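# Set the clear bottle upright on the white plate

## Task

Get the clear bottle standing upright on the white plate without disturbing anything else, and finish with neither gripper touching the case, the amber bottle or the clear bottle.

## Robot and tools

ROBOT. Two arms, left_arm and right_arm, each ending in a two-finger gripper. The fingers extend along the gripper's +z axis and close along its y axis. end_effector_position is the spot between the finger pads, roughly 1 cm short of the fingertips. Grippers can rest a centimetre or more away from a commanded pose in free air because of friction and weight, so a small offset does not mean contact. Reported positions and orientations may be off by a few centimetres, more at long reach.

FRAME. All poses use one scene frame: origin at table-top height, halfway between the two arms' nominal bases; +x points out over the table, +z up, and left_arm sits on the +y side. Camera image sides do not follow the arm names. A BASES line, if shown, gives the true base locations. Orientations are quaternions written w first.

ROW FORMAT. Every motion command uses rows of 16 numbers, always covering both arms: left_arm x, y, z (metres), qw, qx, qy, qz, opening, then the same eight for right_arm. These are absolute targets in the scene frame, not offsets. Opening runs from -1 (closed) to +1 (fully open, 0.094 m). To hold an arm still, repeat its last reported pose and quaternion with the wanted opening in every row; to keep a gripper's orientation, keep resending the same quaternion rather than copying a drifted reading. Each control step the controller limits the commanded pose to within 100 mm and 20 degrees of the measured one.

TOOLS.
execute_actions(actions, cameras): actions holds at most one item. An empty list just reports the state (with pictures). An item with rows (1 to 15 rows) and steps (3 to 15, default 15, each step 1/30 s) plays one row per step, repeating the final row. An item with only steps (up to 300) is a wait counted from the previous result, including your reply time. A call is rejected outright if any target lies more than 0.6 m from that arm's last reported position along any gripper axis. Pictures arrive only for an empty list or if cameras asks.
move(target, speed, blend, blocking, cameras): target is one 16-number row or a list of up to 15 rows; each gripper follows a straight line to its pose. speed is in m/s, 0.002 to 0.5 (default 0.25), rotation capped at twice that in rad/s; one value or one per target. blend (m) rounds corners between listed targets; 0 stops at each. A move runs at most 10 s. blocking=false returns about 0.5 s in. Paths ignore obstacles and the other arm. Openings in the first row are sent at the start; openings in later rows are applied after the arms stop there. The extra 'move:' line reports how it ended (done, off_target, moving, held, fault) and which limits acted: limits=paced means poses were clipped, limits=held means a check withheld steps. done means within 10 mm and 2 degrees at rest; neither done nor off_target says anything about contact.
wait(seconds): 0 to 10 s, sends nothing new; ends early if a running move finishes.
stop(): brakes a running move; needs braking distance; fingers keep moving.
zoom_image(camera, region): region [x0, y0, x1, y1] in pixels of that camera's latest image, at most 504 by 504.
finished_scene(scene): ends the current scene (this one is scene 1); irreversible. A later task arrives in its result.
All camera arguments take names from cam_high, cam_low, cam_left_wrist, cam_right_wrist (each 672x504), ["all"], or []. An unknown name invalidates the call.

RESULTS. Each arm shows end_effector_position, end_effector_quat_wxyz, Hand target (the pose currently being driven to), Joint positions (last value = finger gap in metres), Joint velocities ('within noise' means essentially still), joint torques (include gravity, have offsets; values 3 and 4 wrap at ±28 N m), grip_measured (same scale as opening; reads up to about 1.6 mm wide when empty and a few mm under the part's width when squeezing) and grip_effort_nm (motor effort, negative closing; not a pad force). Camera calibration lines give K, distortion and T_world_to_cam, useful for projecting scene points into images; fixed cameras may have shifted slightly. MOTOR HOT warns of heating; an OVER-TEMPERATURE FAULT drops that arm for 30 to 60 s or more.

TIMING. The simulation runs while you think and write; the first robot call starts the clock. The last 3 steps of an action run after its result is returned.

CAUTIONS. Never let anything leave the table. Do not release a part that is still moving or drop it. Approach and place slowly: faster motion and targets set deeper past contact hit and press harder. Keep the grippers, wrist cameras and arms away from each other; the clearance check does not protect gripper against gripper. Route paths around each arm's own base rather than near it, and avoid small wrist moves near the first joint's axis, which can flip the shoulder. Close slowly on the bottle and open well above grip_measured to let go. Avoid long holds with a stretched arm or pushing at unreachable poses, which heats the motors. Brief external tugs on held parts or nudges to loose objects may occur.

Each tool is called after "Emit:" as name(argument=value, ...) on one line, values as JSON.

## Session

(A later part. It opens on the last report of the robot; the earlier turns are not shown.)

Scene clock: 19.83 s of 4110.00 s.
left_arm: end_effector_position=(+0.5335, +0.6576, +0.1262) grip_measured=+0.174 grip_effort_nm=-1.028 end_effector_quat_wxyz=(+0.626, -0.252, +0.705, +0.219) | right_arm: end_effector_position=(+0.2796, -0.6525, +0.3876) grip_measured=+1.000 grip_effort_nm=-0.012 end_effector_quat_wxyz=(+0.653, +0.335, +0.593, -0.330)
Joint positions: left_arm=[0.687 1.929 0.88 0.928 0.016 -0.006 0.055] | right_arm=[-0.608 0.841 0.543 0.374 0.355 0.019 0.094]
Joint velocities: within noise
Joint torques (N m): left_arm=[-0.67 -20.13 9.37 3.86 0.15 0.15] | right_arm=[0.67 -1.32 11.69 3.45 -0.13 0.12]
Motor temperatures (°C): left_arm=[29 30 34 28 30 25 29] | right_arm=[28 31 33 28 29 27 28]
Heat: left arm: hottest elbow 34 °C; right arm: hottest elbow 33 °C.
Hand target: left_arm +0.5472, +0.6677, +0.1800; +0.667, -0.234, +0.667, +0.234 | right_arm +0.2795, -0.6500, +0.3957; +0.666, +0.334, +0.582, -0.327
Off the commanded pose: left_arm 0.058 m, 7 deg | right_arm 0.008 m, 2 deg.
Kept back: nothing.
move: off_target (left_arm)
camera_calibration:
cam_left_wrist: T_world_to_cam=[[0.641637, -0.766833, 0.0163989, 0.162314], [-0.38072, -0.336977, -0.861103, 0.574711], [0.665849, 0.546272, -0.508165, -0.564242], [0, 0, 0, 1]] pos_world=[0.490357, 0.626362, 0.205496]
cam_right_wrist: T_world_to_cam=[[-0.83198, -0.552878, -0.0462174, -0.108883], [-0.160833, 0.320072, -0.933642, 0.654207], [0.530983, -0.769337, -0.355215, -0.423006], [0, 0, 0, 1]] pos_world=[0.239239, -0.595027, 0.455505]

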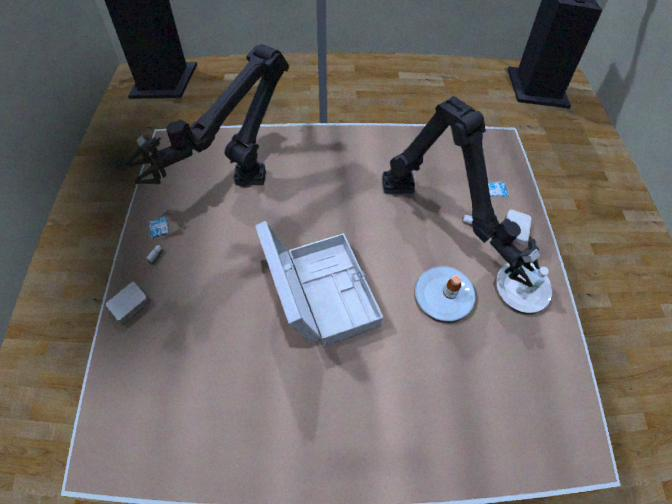

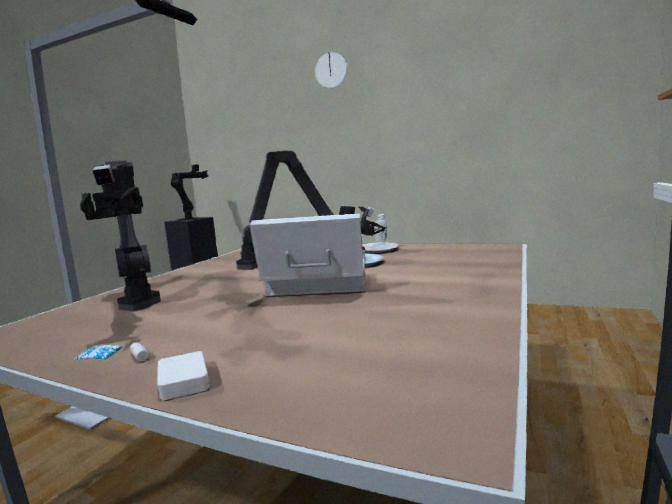

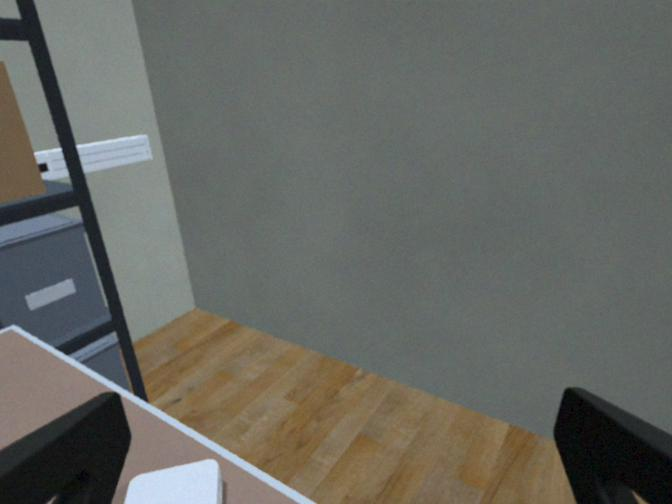

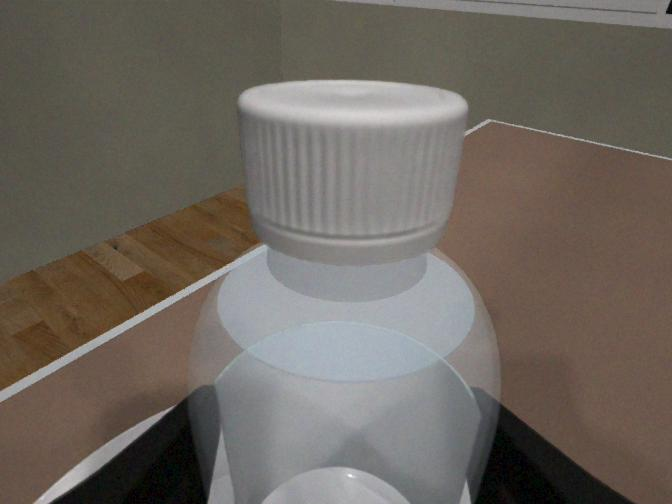

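Emit:
move(target=[0.564,0.681,0.165,0.7067,-0.2195,0.6252,0.2481,-0.1,0.2796,-0.65,0.3957,0.666,0.334,0.582,-0.327,1], speed=0.15, cameras=["cam_high","cam_low"])

Emit:
zoom_image(camera="cam_low", region=[340, 190, 420, 270])

Emit:
zoom_image(camera="cam_high", region=[470, 230, 570, 330])

Scene clock: 21.03 s of 4110.00 s.
left_arm: end_effector_position=(+0.5471, +0.6689, +0.1137) grip_measured=+0.174 grip_effort_nm=-1.033 end_effector_quat_wxyz=(+0.668, -0.238, +0.666, +0.234) | right_arm: end_effector_position=(+0.2796, -0.6525, +0.3876) grip_measured=+1.000 grip_effort_nm=-0.017 end_effector_quat_wxyz=(+0.653, +0.335, +0.593, -0.330)
Joint positions: left_arm=[0.687 2.061 0.935 1.128 0.016 -0.006 0.055] | right_arm=[-0.608 0.841 0.543 0.374 0.355 0.019 0.094]
Joint velocities: within noise
Joint torques (N m): left_arm=[-0.62 -20.66 9.07 3.92 0.12 0.13] | right_arm=[0.62 -1.26 11.67 3.44 -0.13 0.12]
Motor temperatures (°C): left_arm=[29 30 35 29 30 25 29] | right_arm=[28 31 33 28 29 27 28]
Heat: left arm: hottest elbow 35 °C; right arm: hottest elbow 33 °C.
Hand target: left_arm +0.5611, +0.6787, +0.1652; +0.707, -0.220, +0.625, +0.248 | right_arm +0.2795, -0.6500, +0.3957; +0.666, +0.334, +0.582, -0.327
Off the commanded pose: left_arm 0.055 m, 7 deg | right_arm 0.008 m, 2 deg.
Kept back: nothing.
move: off_target (left_arm)
Images, in order (width x height): cam_high 672x504, cam_low 672x504.

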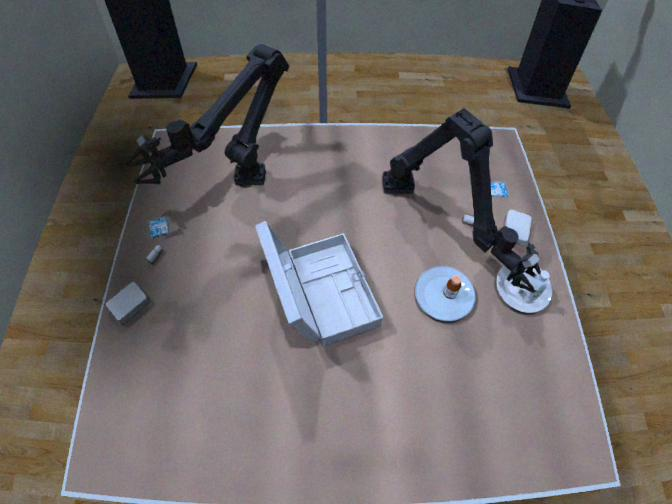

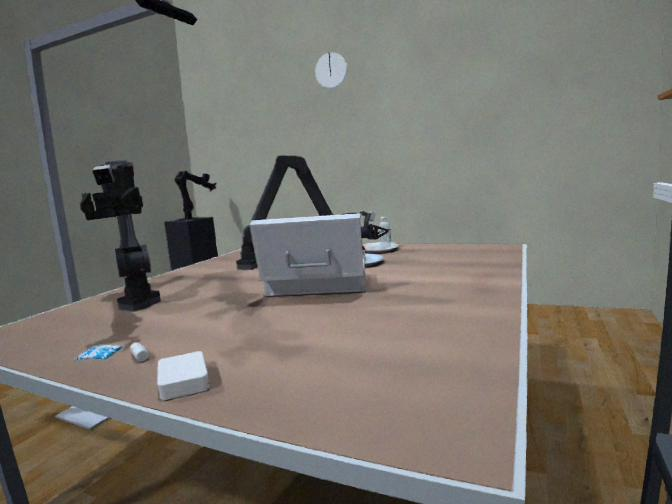

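Scaled by 6.300 from the camera's 672x504 image, which has a finer 960x720 frame.

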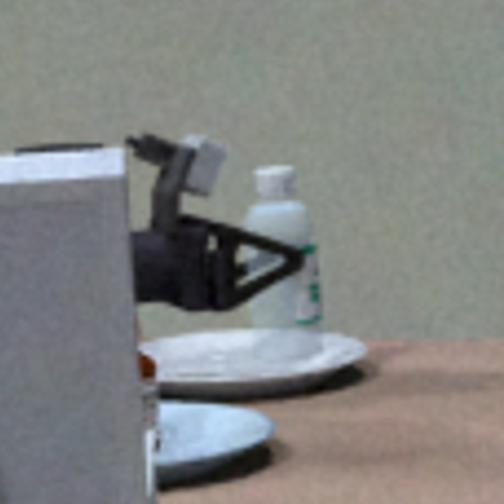

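Scaled by 5.040 from the camera's 672x504 image, which has a finer 960x720 frame.

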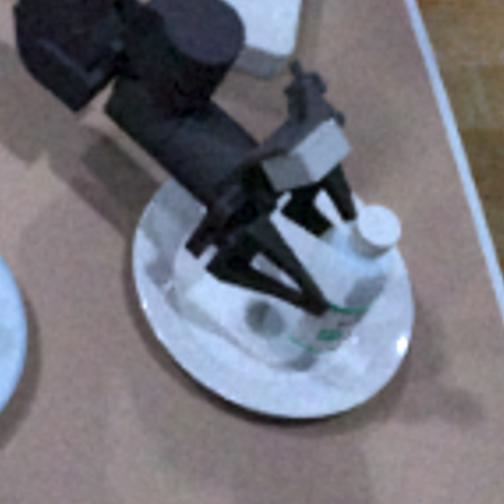

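Emit:
move(target=[0.543,0.668,0.145,0.7067,-0.2195,0.6252,0.2481,-0.1,0.2796,-0.65,0.3957,0.666,0.334,0.582,-0.327,1], speed=0.06, cameras=["cam_high","cam_low"])

Emit:
zoom_image(camera="cam_low", region=[340, 190, 420, 270])

Emit:
zoom_image(camera="cam_high", region=[470, 230, 570, 330])

Scene clock: 22.27 s of 4110.00 s.
left_arm: end_effector_position=(+0.5428, +0.6641, +0.1210) grip_measured=+0.174 grip_effort_nm=-1.023 end_effector_quat_wxyz=(+0.687, -0.229, +0.647, +0.239) | right_arm: end_effector_position=(+0.2796, -0.6525, +0.3876) grip_measured=+1.000 grip_effort_nm=-0.012 end_effector_quat_wxyz=(+0.653, +0.335, +0.593, -0.330)
Joint positions: left_arm=[0.687 2.071 0.919 1.21 0.021 -0.006 0.055] | right_arm=[-0.608 0.841 0.543 0.374 0.355 0.019 0.094]
Joint velocities: within noise
Joint torques (N m): left_arm=[-0.21 -19.6 5.39 3.93 0.17 0.13] | right_arm=[0.62 -1.2 11.67 3.44 -0.13 0.12]
Motor temperatures (°C): left_arm=[29 30 35 29 30 25 29] | right_arm=[28 31 33 28 29 27 28]
Heat: left arm: hottest elbow 35 °C; right arm: hottest elbow 33 °C.
Hand target: left_arm +0.5428, +0.6678, +0.1449; +0.707, -0.219, +0.625, +0.248 | right_arm +0.2795, -0.6500, +0.3957; +0.666, +0.334, +0.582, -0.327
Off the commanded pose: left_arm 0.024 m, 4 deg | right_arm 0.008 m, 2 deg.
Kept back: nothing.
move: off_target (left_arm)
Images, in order (width x height): cam_high 672x504, cam_low 672x504.

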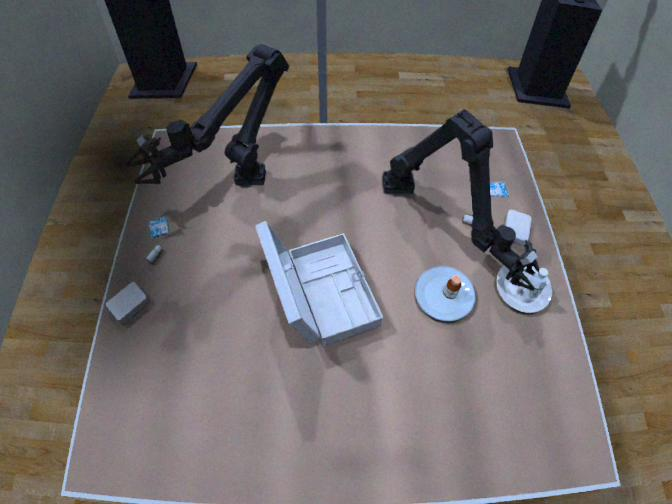

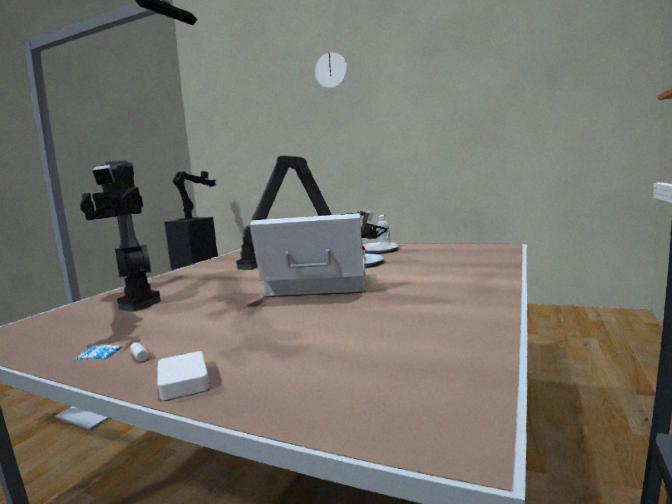

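Scaled by 6.300 from the camera's 672x504 image, which has a finer 960x720 frame.

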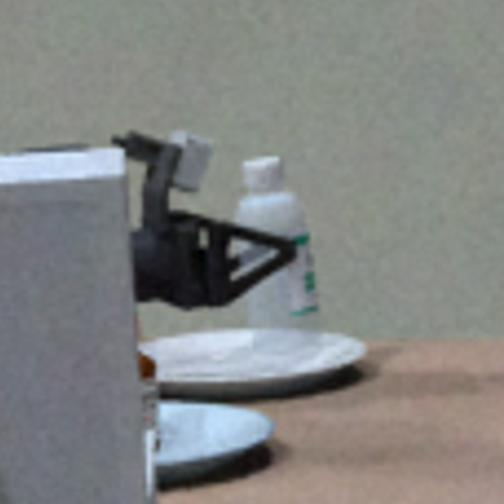

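Scaled by 5.040 from the camera's 672x504 image, which has a finer 960x720 frame.

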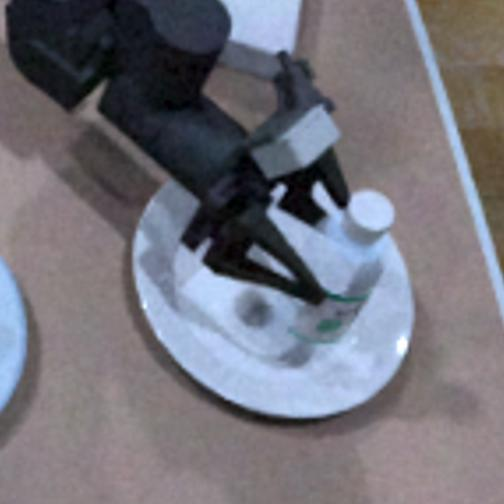

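Emit:
move(target=[0.536,0.660,0.12,0.6872,-0.227,0.6465,0.2413,-0.1,0.2796,-0.65,0.3957,0.666,0.334,0.582,-0.327,1], speed=0.06, cameras=["cam_high","cam_low"])

Emit:
zoom_image(camera="cam_low", region=[340, 190, 420, 270])

Emit:
zoom_image(camera="cam_high", region=[470, 230, 570, 330])

Scene clock: 23.33 s of 4110.00 s.
left_arm: end_effector_position=(+0.5340, +0.6567, +0.1008) grip_measured=+0.174 grip_effort_nm=-1.028 end_effector_quat_wxyz=(+0.673, -0.234, +0.662, +0.234) | right_arm: end_effector_position=(+0.2796, -0.6525, +0.3876) grip_measured=+1.000 grip_effort_nm=-0.012 end_effector_quat_wxyz=(+0.653, +0.335, +0.593, -0.330)
Joint positions: left_arm=[0.687 2.084 0.887 1.211 0.021 -0.006 0.055] | right_arm=[-0.608 0.841 0.543 0.374 0.355 0.019 0.094]
Joint velocities: within noise
Joint torques (N m): left_arm=[-0.5 -19.02 5.05 3.17 0.04 0.14] | right_arm=[0.62 -1.26 11.69 3.44 -0.13 0.12]
Motor temperatures (°C): left_arm=[29 30 35 29 30 25 29] | right_arm=[28 31 33 28 29 27 28]
Heat: left arm: hottest elbow 35 °C; right arm: hottest elbow 33 °C.
Hand target: left_arm +0.5358, +0.6598, +0.1200; +0.687, -0.227, +0.646, +0.241 | right_arm +0.2795, -0.6500, +0.3957; +0.666, +0.334, +0.582, -0.327
Off the commanded pose: left_arm 0.020 m, 3 deg | right_arm 0.008 m, 2 deg.
Kept back: nothing.
move: off_target (left_arm)
Images, in order (width x height): cam_high 672x504, cam_low 672x504.

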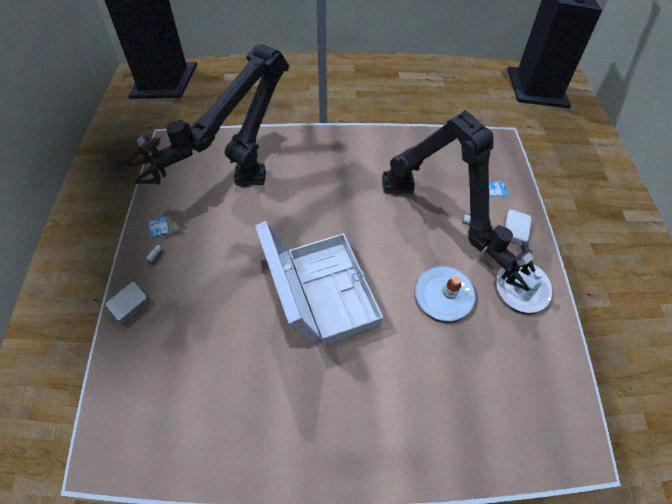

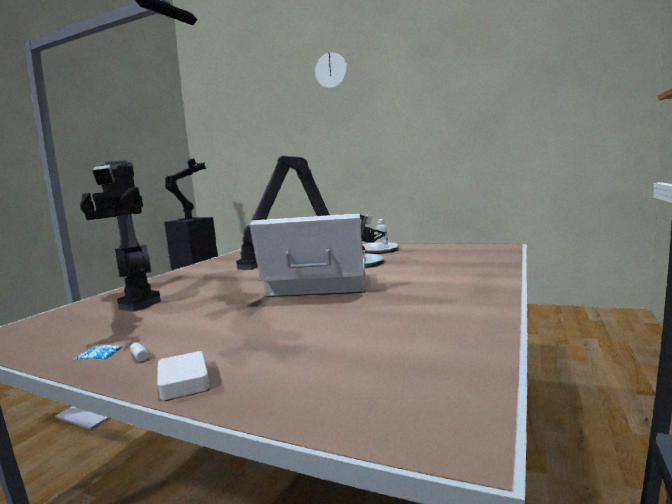

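Scaled by 6.300 from the camera's 672x504 image, which has a finer 960x720 frame.

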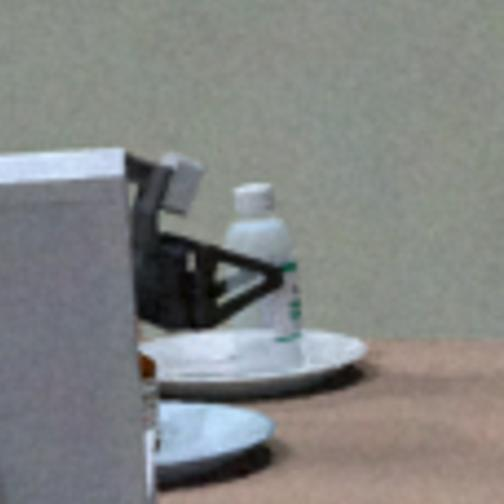

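Scaled by 5.040 from the camera's 672x504 image, which has a finer 960x720 frame.

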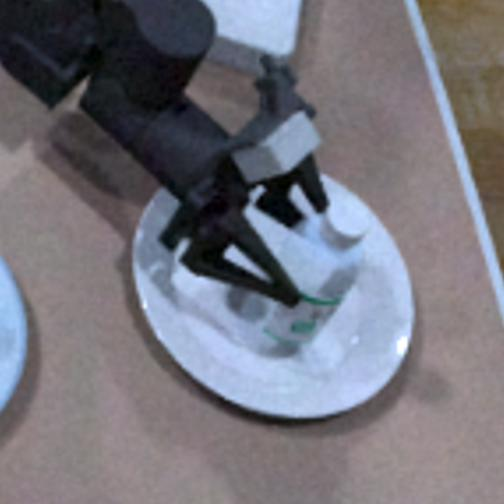

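Emit:
move(target=[0.538,0.660,0.108,0.6758,-0.2312,0.6584,0.2373,-0.1,0.2796,-0.65,0.3957,0.666,0.334,0.582,-0.327,1], speed=0.05, cameras=["cam_high","cam_low"])

Emit:
zoom_image(camera="cam_low", region=[350, 205, 410, 265])

Emit:
zoom_image(camera="cam_high", region=[490, 250, 560, 320])

Scene clock: 24.27 s of 4110.00 s.
left_arm: end_effector_position=(+0.5339, +0.6567, +0.0990) grip_measured=+0.174 grip_effort_nm=-1.028 end_effector_quat_wxyz=(+0.671, -0.235, +0.664, +0.233) | right_arm: end_effector_position=(+0.2796, -0.6525, +0.3876) grip_measured=+1.000 grip_effort_nm=-0.012 end_effector_quat_wxyz=(+0.653, +0.335, +0.593, -0.330)
Joint positions: left_arm=[0.687 2.084 0.887 1.205 0.021 -0.006 0.055] | right_arm=[-0.608 0.841 0.543 0.374 0.355 0.019 0.094]
Joint velocities: within noise
Joint torques (N m): left_arm=[-0.62 -18.37 5.45 2.06 -0.07 0.14] | right_arm=[0.56 -1.2 11.67 3.45 -0.13 0.11]
Motor temperatures (°C): left_arm=[29 30 35 29 30 25 29] | right_arm=[28 31 33 28 29 27 28]
Heat: left arm: hottest elbow 35 °C; right arm: hottest elbow 33 °C.
Hand target: left_arm +0.5379, +0.6599, +0.1079; +0.676, -0.231, +0.658, +0.237 | right_arm +0.2795, -0.6500, +0.3957; +0.666, +0.334, +0.582, -0.327
Off the commanded pose: left_arm 0.010 m, 1 deg | right_arm 0.008 m, 2 deg.
Kept back: nothing.
move: done
Images, in order (width x height): cam_high 672x504, cam_low 672x504.

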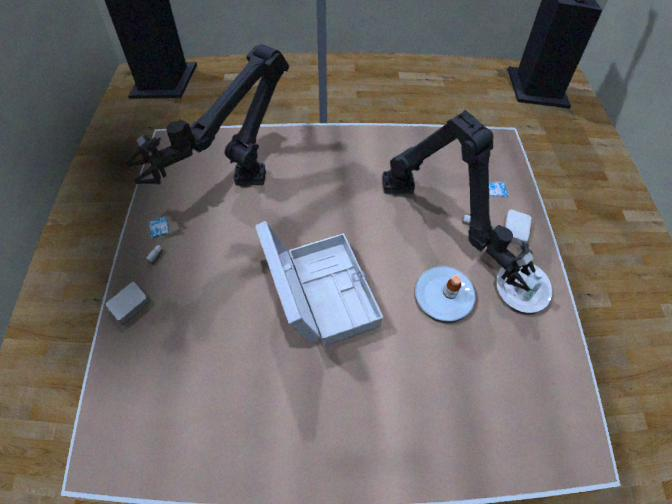

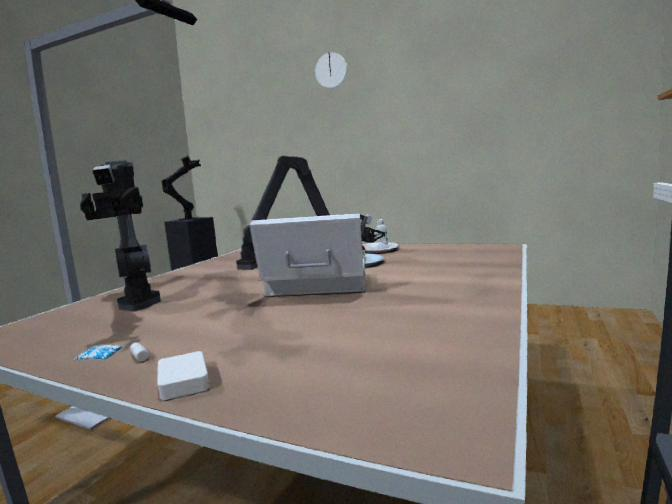

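Scaled by 8.400 from the camera's 672x504 image, which has a finer 960x720 frame.

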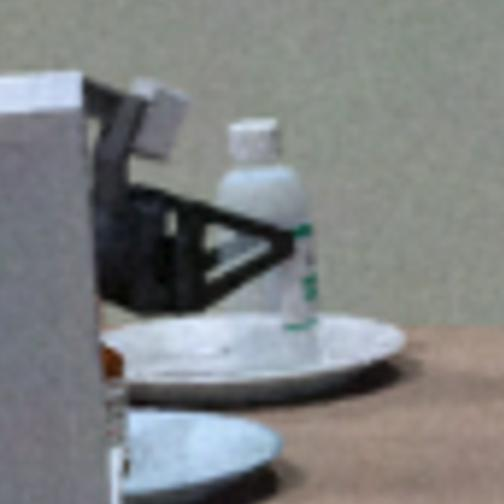

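Scaled by 7.200 from the camera's 672x504 image, which has a finer 960x720 frame.

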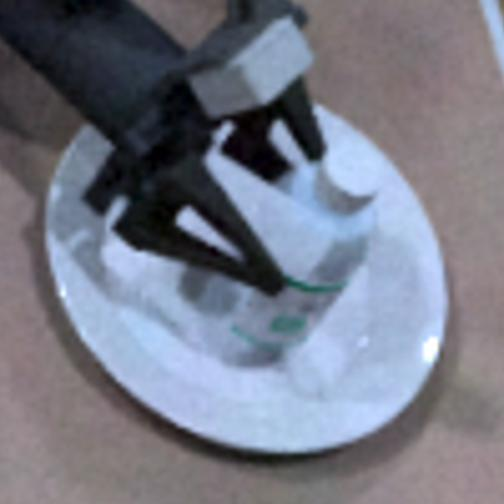

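Emit:
move(target=[0.538,0.660,0.096,0.6758,-0.2312,0.6584,0.2373,-0.1,0.2796,-0.65,0.3957,0.666,0.334,0.582,-0.327,1], speed=0.04, cameras=["cam_low"])

Emit:
zoom_image(camera="cam_low", region=[350, 205, 410, 265])

Emit:
move(target=[0.538,0.660,0.088,0.6758,-0.2312,0.6584,0.2373,-0.1,0.2796,-0.65,0.3957,0.666,0.334,0.582,-0.327,1], speed=0.04, cameras=["cam_low"])

Emit:
zoom_image(camera="cam_low", region=[350, 205, 410, 265])

Scene clock: 25.20 s of 4110.00 s.
left_arm: end_effector_position=(+0.5336, +0.6564, +0.0982) grip_measured=+0.174 grip_effort_nm=-1.028 end_effector_quat_wxyz=(+0.673, -0.234, +0.662, +0.234) | right_arm: end_effector_position=(+0.2796, -0.6525, +0.3876) grip_measured=+1.000 grip_effort_nm=-0.007 end_effector_quat_wxyz=(+0.653, +0.335, +0.593, -0.330)
Joint positions: left_arm=[0.687 2.09 0.887 1.218 0.021 -0.006 0.055] | right_arm=[-0.608 0.841 0.543 0.374 0.355 0.019 0.094]
Joint velocities: within noise
Joint torques (N m): left_arm=[-0.62 -16.26 5.82 2.73 -0.08 0.14] | right_arm=[0.67 -1.26 11.67 3.45 -0.13 0.12]
Motor temperatures (°C): left_arm=[29 30 34 29 30 25 29] | right_arm=[28 31 33 28 29 27 28]
Heat: left arm: hottest elbow 34 °C; right arm: hottest elbow 33 °C.
Hand target: left_arm +0.5379, +0.6599, +0.0961; +0.676, -0.231, +0.658, +0.237 | right_arm +0.2795, -0.6500, +0.3957; +0.666, +0.334, +0.582, -0.327
Off the commanded pose: left_arm 0.006 m, 1 deg | right_arm 0.008 m, 2 deg.
Kept back: nothing.
move: done
Images, in order (width x height): cam_low 672x504.

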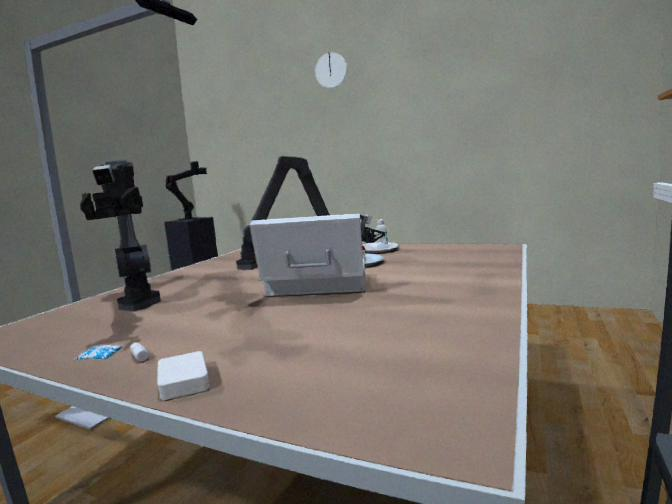

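Scaled by 8.400 from the camera's 672x504 image, which has a finer 960x720 frame.

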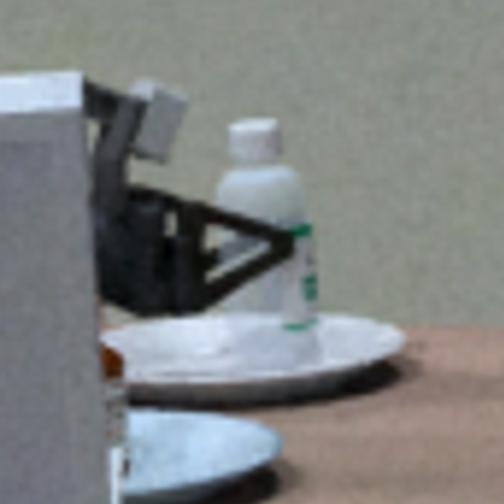

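Scene clock: 25.90 s of 4110.00 s.
left_arm: end_effector_position=(+0.5330, +0.6559, +0.0976) grip_measured=+0.174 grip_effort_nm=-1.038 end_effector_quat_wxyz=(+0.678, -0.232, +0.657, +0.236) | right_arm: end_effector_position=(+0.2796, -0.6525, +0.3876) grip_measured=+1.000 grip_effort_nm=-0.012 end_effector_quat_wxyz=(+0.653, +0.335, +0.593, -0.330)
Joint positions: left_arm=[0.687 2.102 0.887 1.245 0.021 -0.006 0.055] | right_arm=[-0.608 0.841 0.543 0.374 0.355 0.019 0.094]
Joint velocities: within noise
Joint torques (N m): left_arm=[-0.5 -15.38 6.01 2.36 -0.08 0.15] | right_arm=[0.62 -1.26 11.67 3.44 -0.13 0.12]
Motor temperatures (°C): left_arm=[29 30 34 29 30 25 29] | right_arm=[28 31 33 28 29 27 28]
Heat: left arm: hottest elbow 34 °C; right arm: hottest elbow 33 °C.
Hand target: left_arm +0.5377, +0.6597, +0.0880; +0.676, -0.231, +0.658, +0.237 | right_arm +0.2795, -0.6500, +0.3957; +0.666, +0.334, +0.582, -0.327
Off the commanded pose: left_arm 0.012 m, 0 deg | right_arm 0.008 m, 2 deg.
Kept back: nothing.
move: off_target (left_arm)
Images, in order (width x height): cam_low 672x504.

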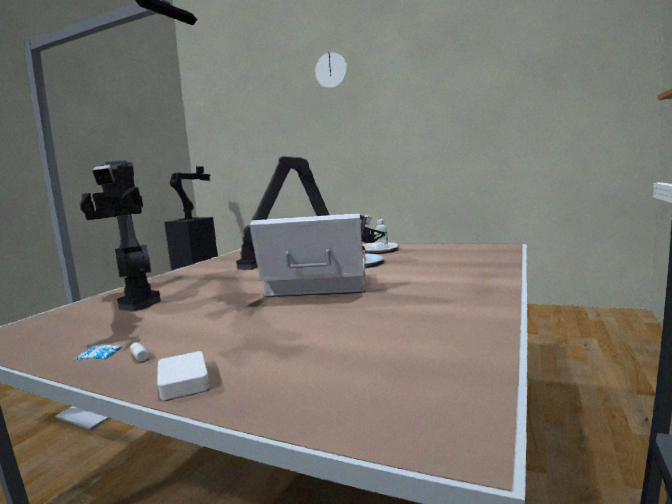

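Scaled by 8.400 from the camera's 672x504 image, which has a finer 960x720 frame.

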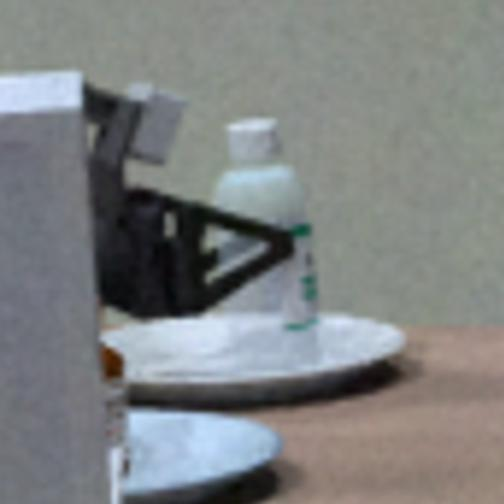

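Emit:
move(target=[[0.535,0.658,0.1,0.671,-0.233,0.663,0.2355,-0.1,0.2796,-0.65,0.3957,0.666,0.334,0.582,-0.327,1],[0.535,0.658,0.102,0.671,-0.233,0.663,0.2355,0.45,0.2796,-0.65,0.3957,0.666,0.334,0.582,-0.327,1],[0.441,0.583,0.115,0.671,-0.233,0.663,0.2355,0.45,0.2796,-0.65,0.3957,0.666,0.334,0.582,-0.327,1]], speed=[0.05,0.05,0.12], cameras=["cam_high","cam_low"])

Emit:
zoom_image(camera="cam_high", region=[470, 230, 570, 330])

Scene clock: 28.70 s of 4110.00 s.
left_arm: end_effector_position=(+0.4425, +0.5800, +0.1019) grip_measured=+0.447 grip_effort_nm=0.159 end_effector_quat_wxyz=(+0.660, -0.238, +0.675, +0.228) | right_arm: end_effector_position=(+0.2796, -0.6525, +0.3876) grip_measured=+1.000 grip_effort_nm=-0.007 end_effector_quat_wxyz=(+0.653, +0.335, +0.593, -0.330)
Joint positions: left_arm=[0.687 1.943 0.542 1.378 0.023 -0.006 0.068] | right_arm=[-0.608 0.841 0.543 0.374 0.355 0.019 0.094]
Joint velocities: within noise
Joint torques (N m): left_arm=[-0.21 -15.15 2.8 3.08 0.18 0.14] | right_arm=[0.62 -1.26 11.67 3.45 -0.13 0.12]
Motor temperatures (°C): left_arm=[29 31 34 29 30 25 29] | right_arm=[28 31 33 28 29 27 28]
Heat: left arm: hottest elbow 34 °C; right arm: hottest elbow 33 °C.
Hand target: left_arm +0.4410, +0.5829, +0.1148; +0.671, -0.233, +0.663, +0.236 | right_arm +0.2795, -0.6500, +0.3957; +0.666, +0.334, +0.582, -0.327
Off the commanded pose: left_arm 0.014 m, 2 deg | right_arm 0.008 m, 2 deg.
Kept back: nothing.
move: off_target (left_arm)
Images, in order (width x height): cam_high 672x504, cam_low 672x504.

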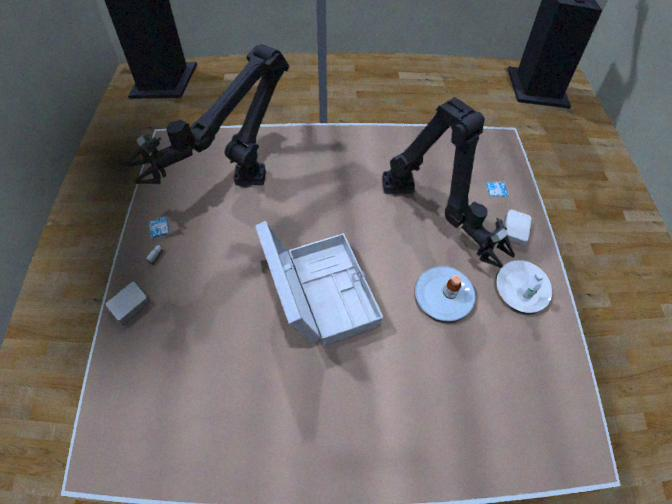

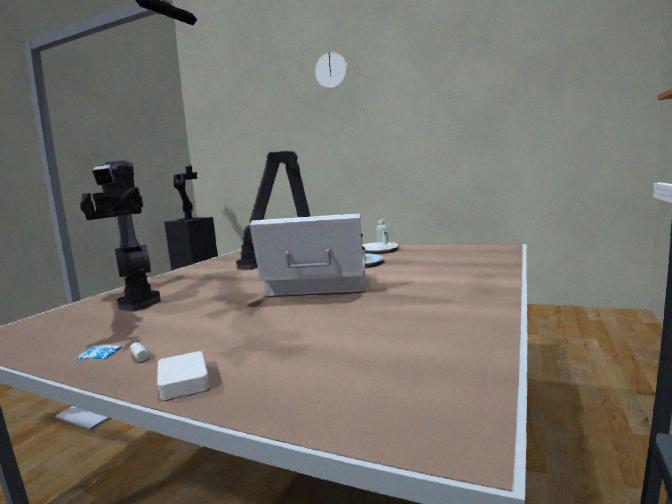

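Scaled by 5.040 from the camera's 672x504 image, which has a finer 960x720 frame.

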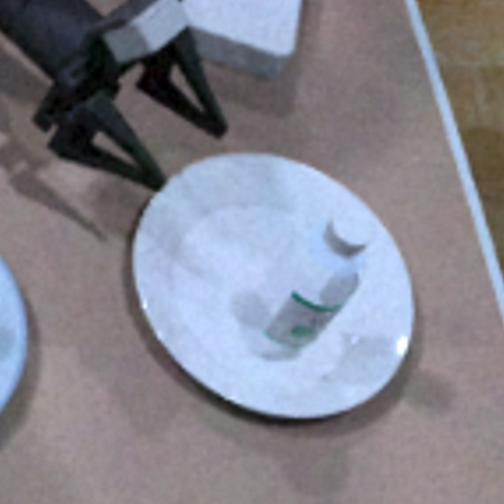

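Standing upright, hands off.

Emit:
finished_scene(scene=1)

The scene is finished: the task was done.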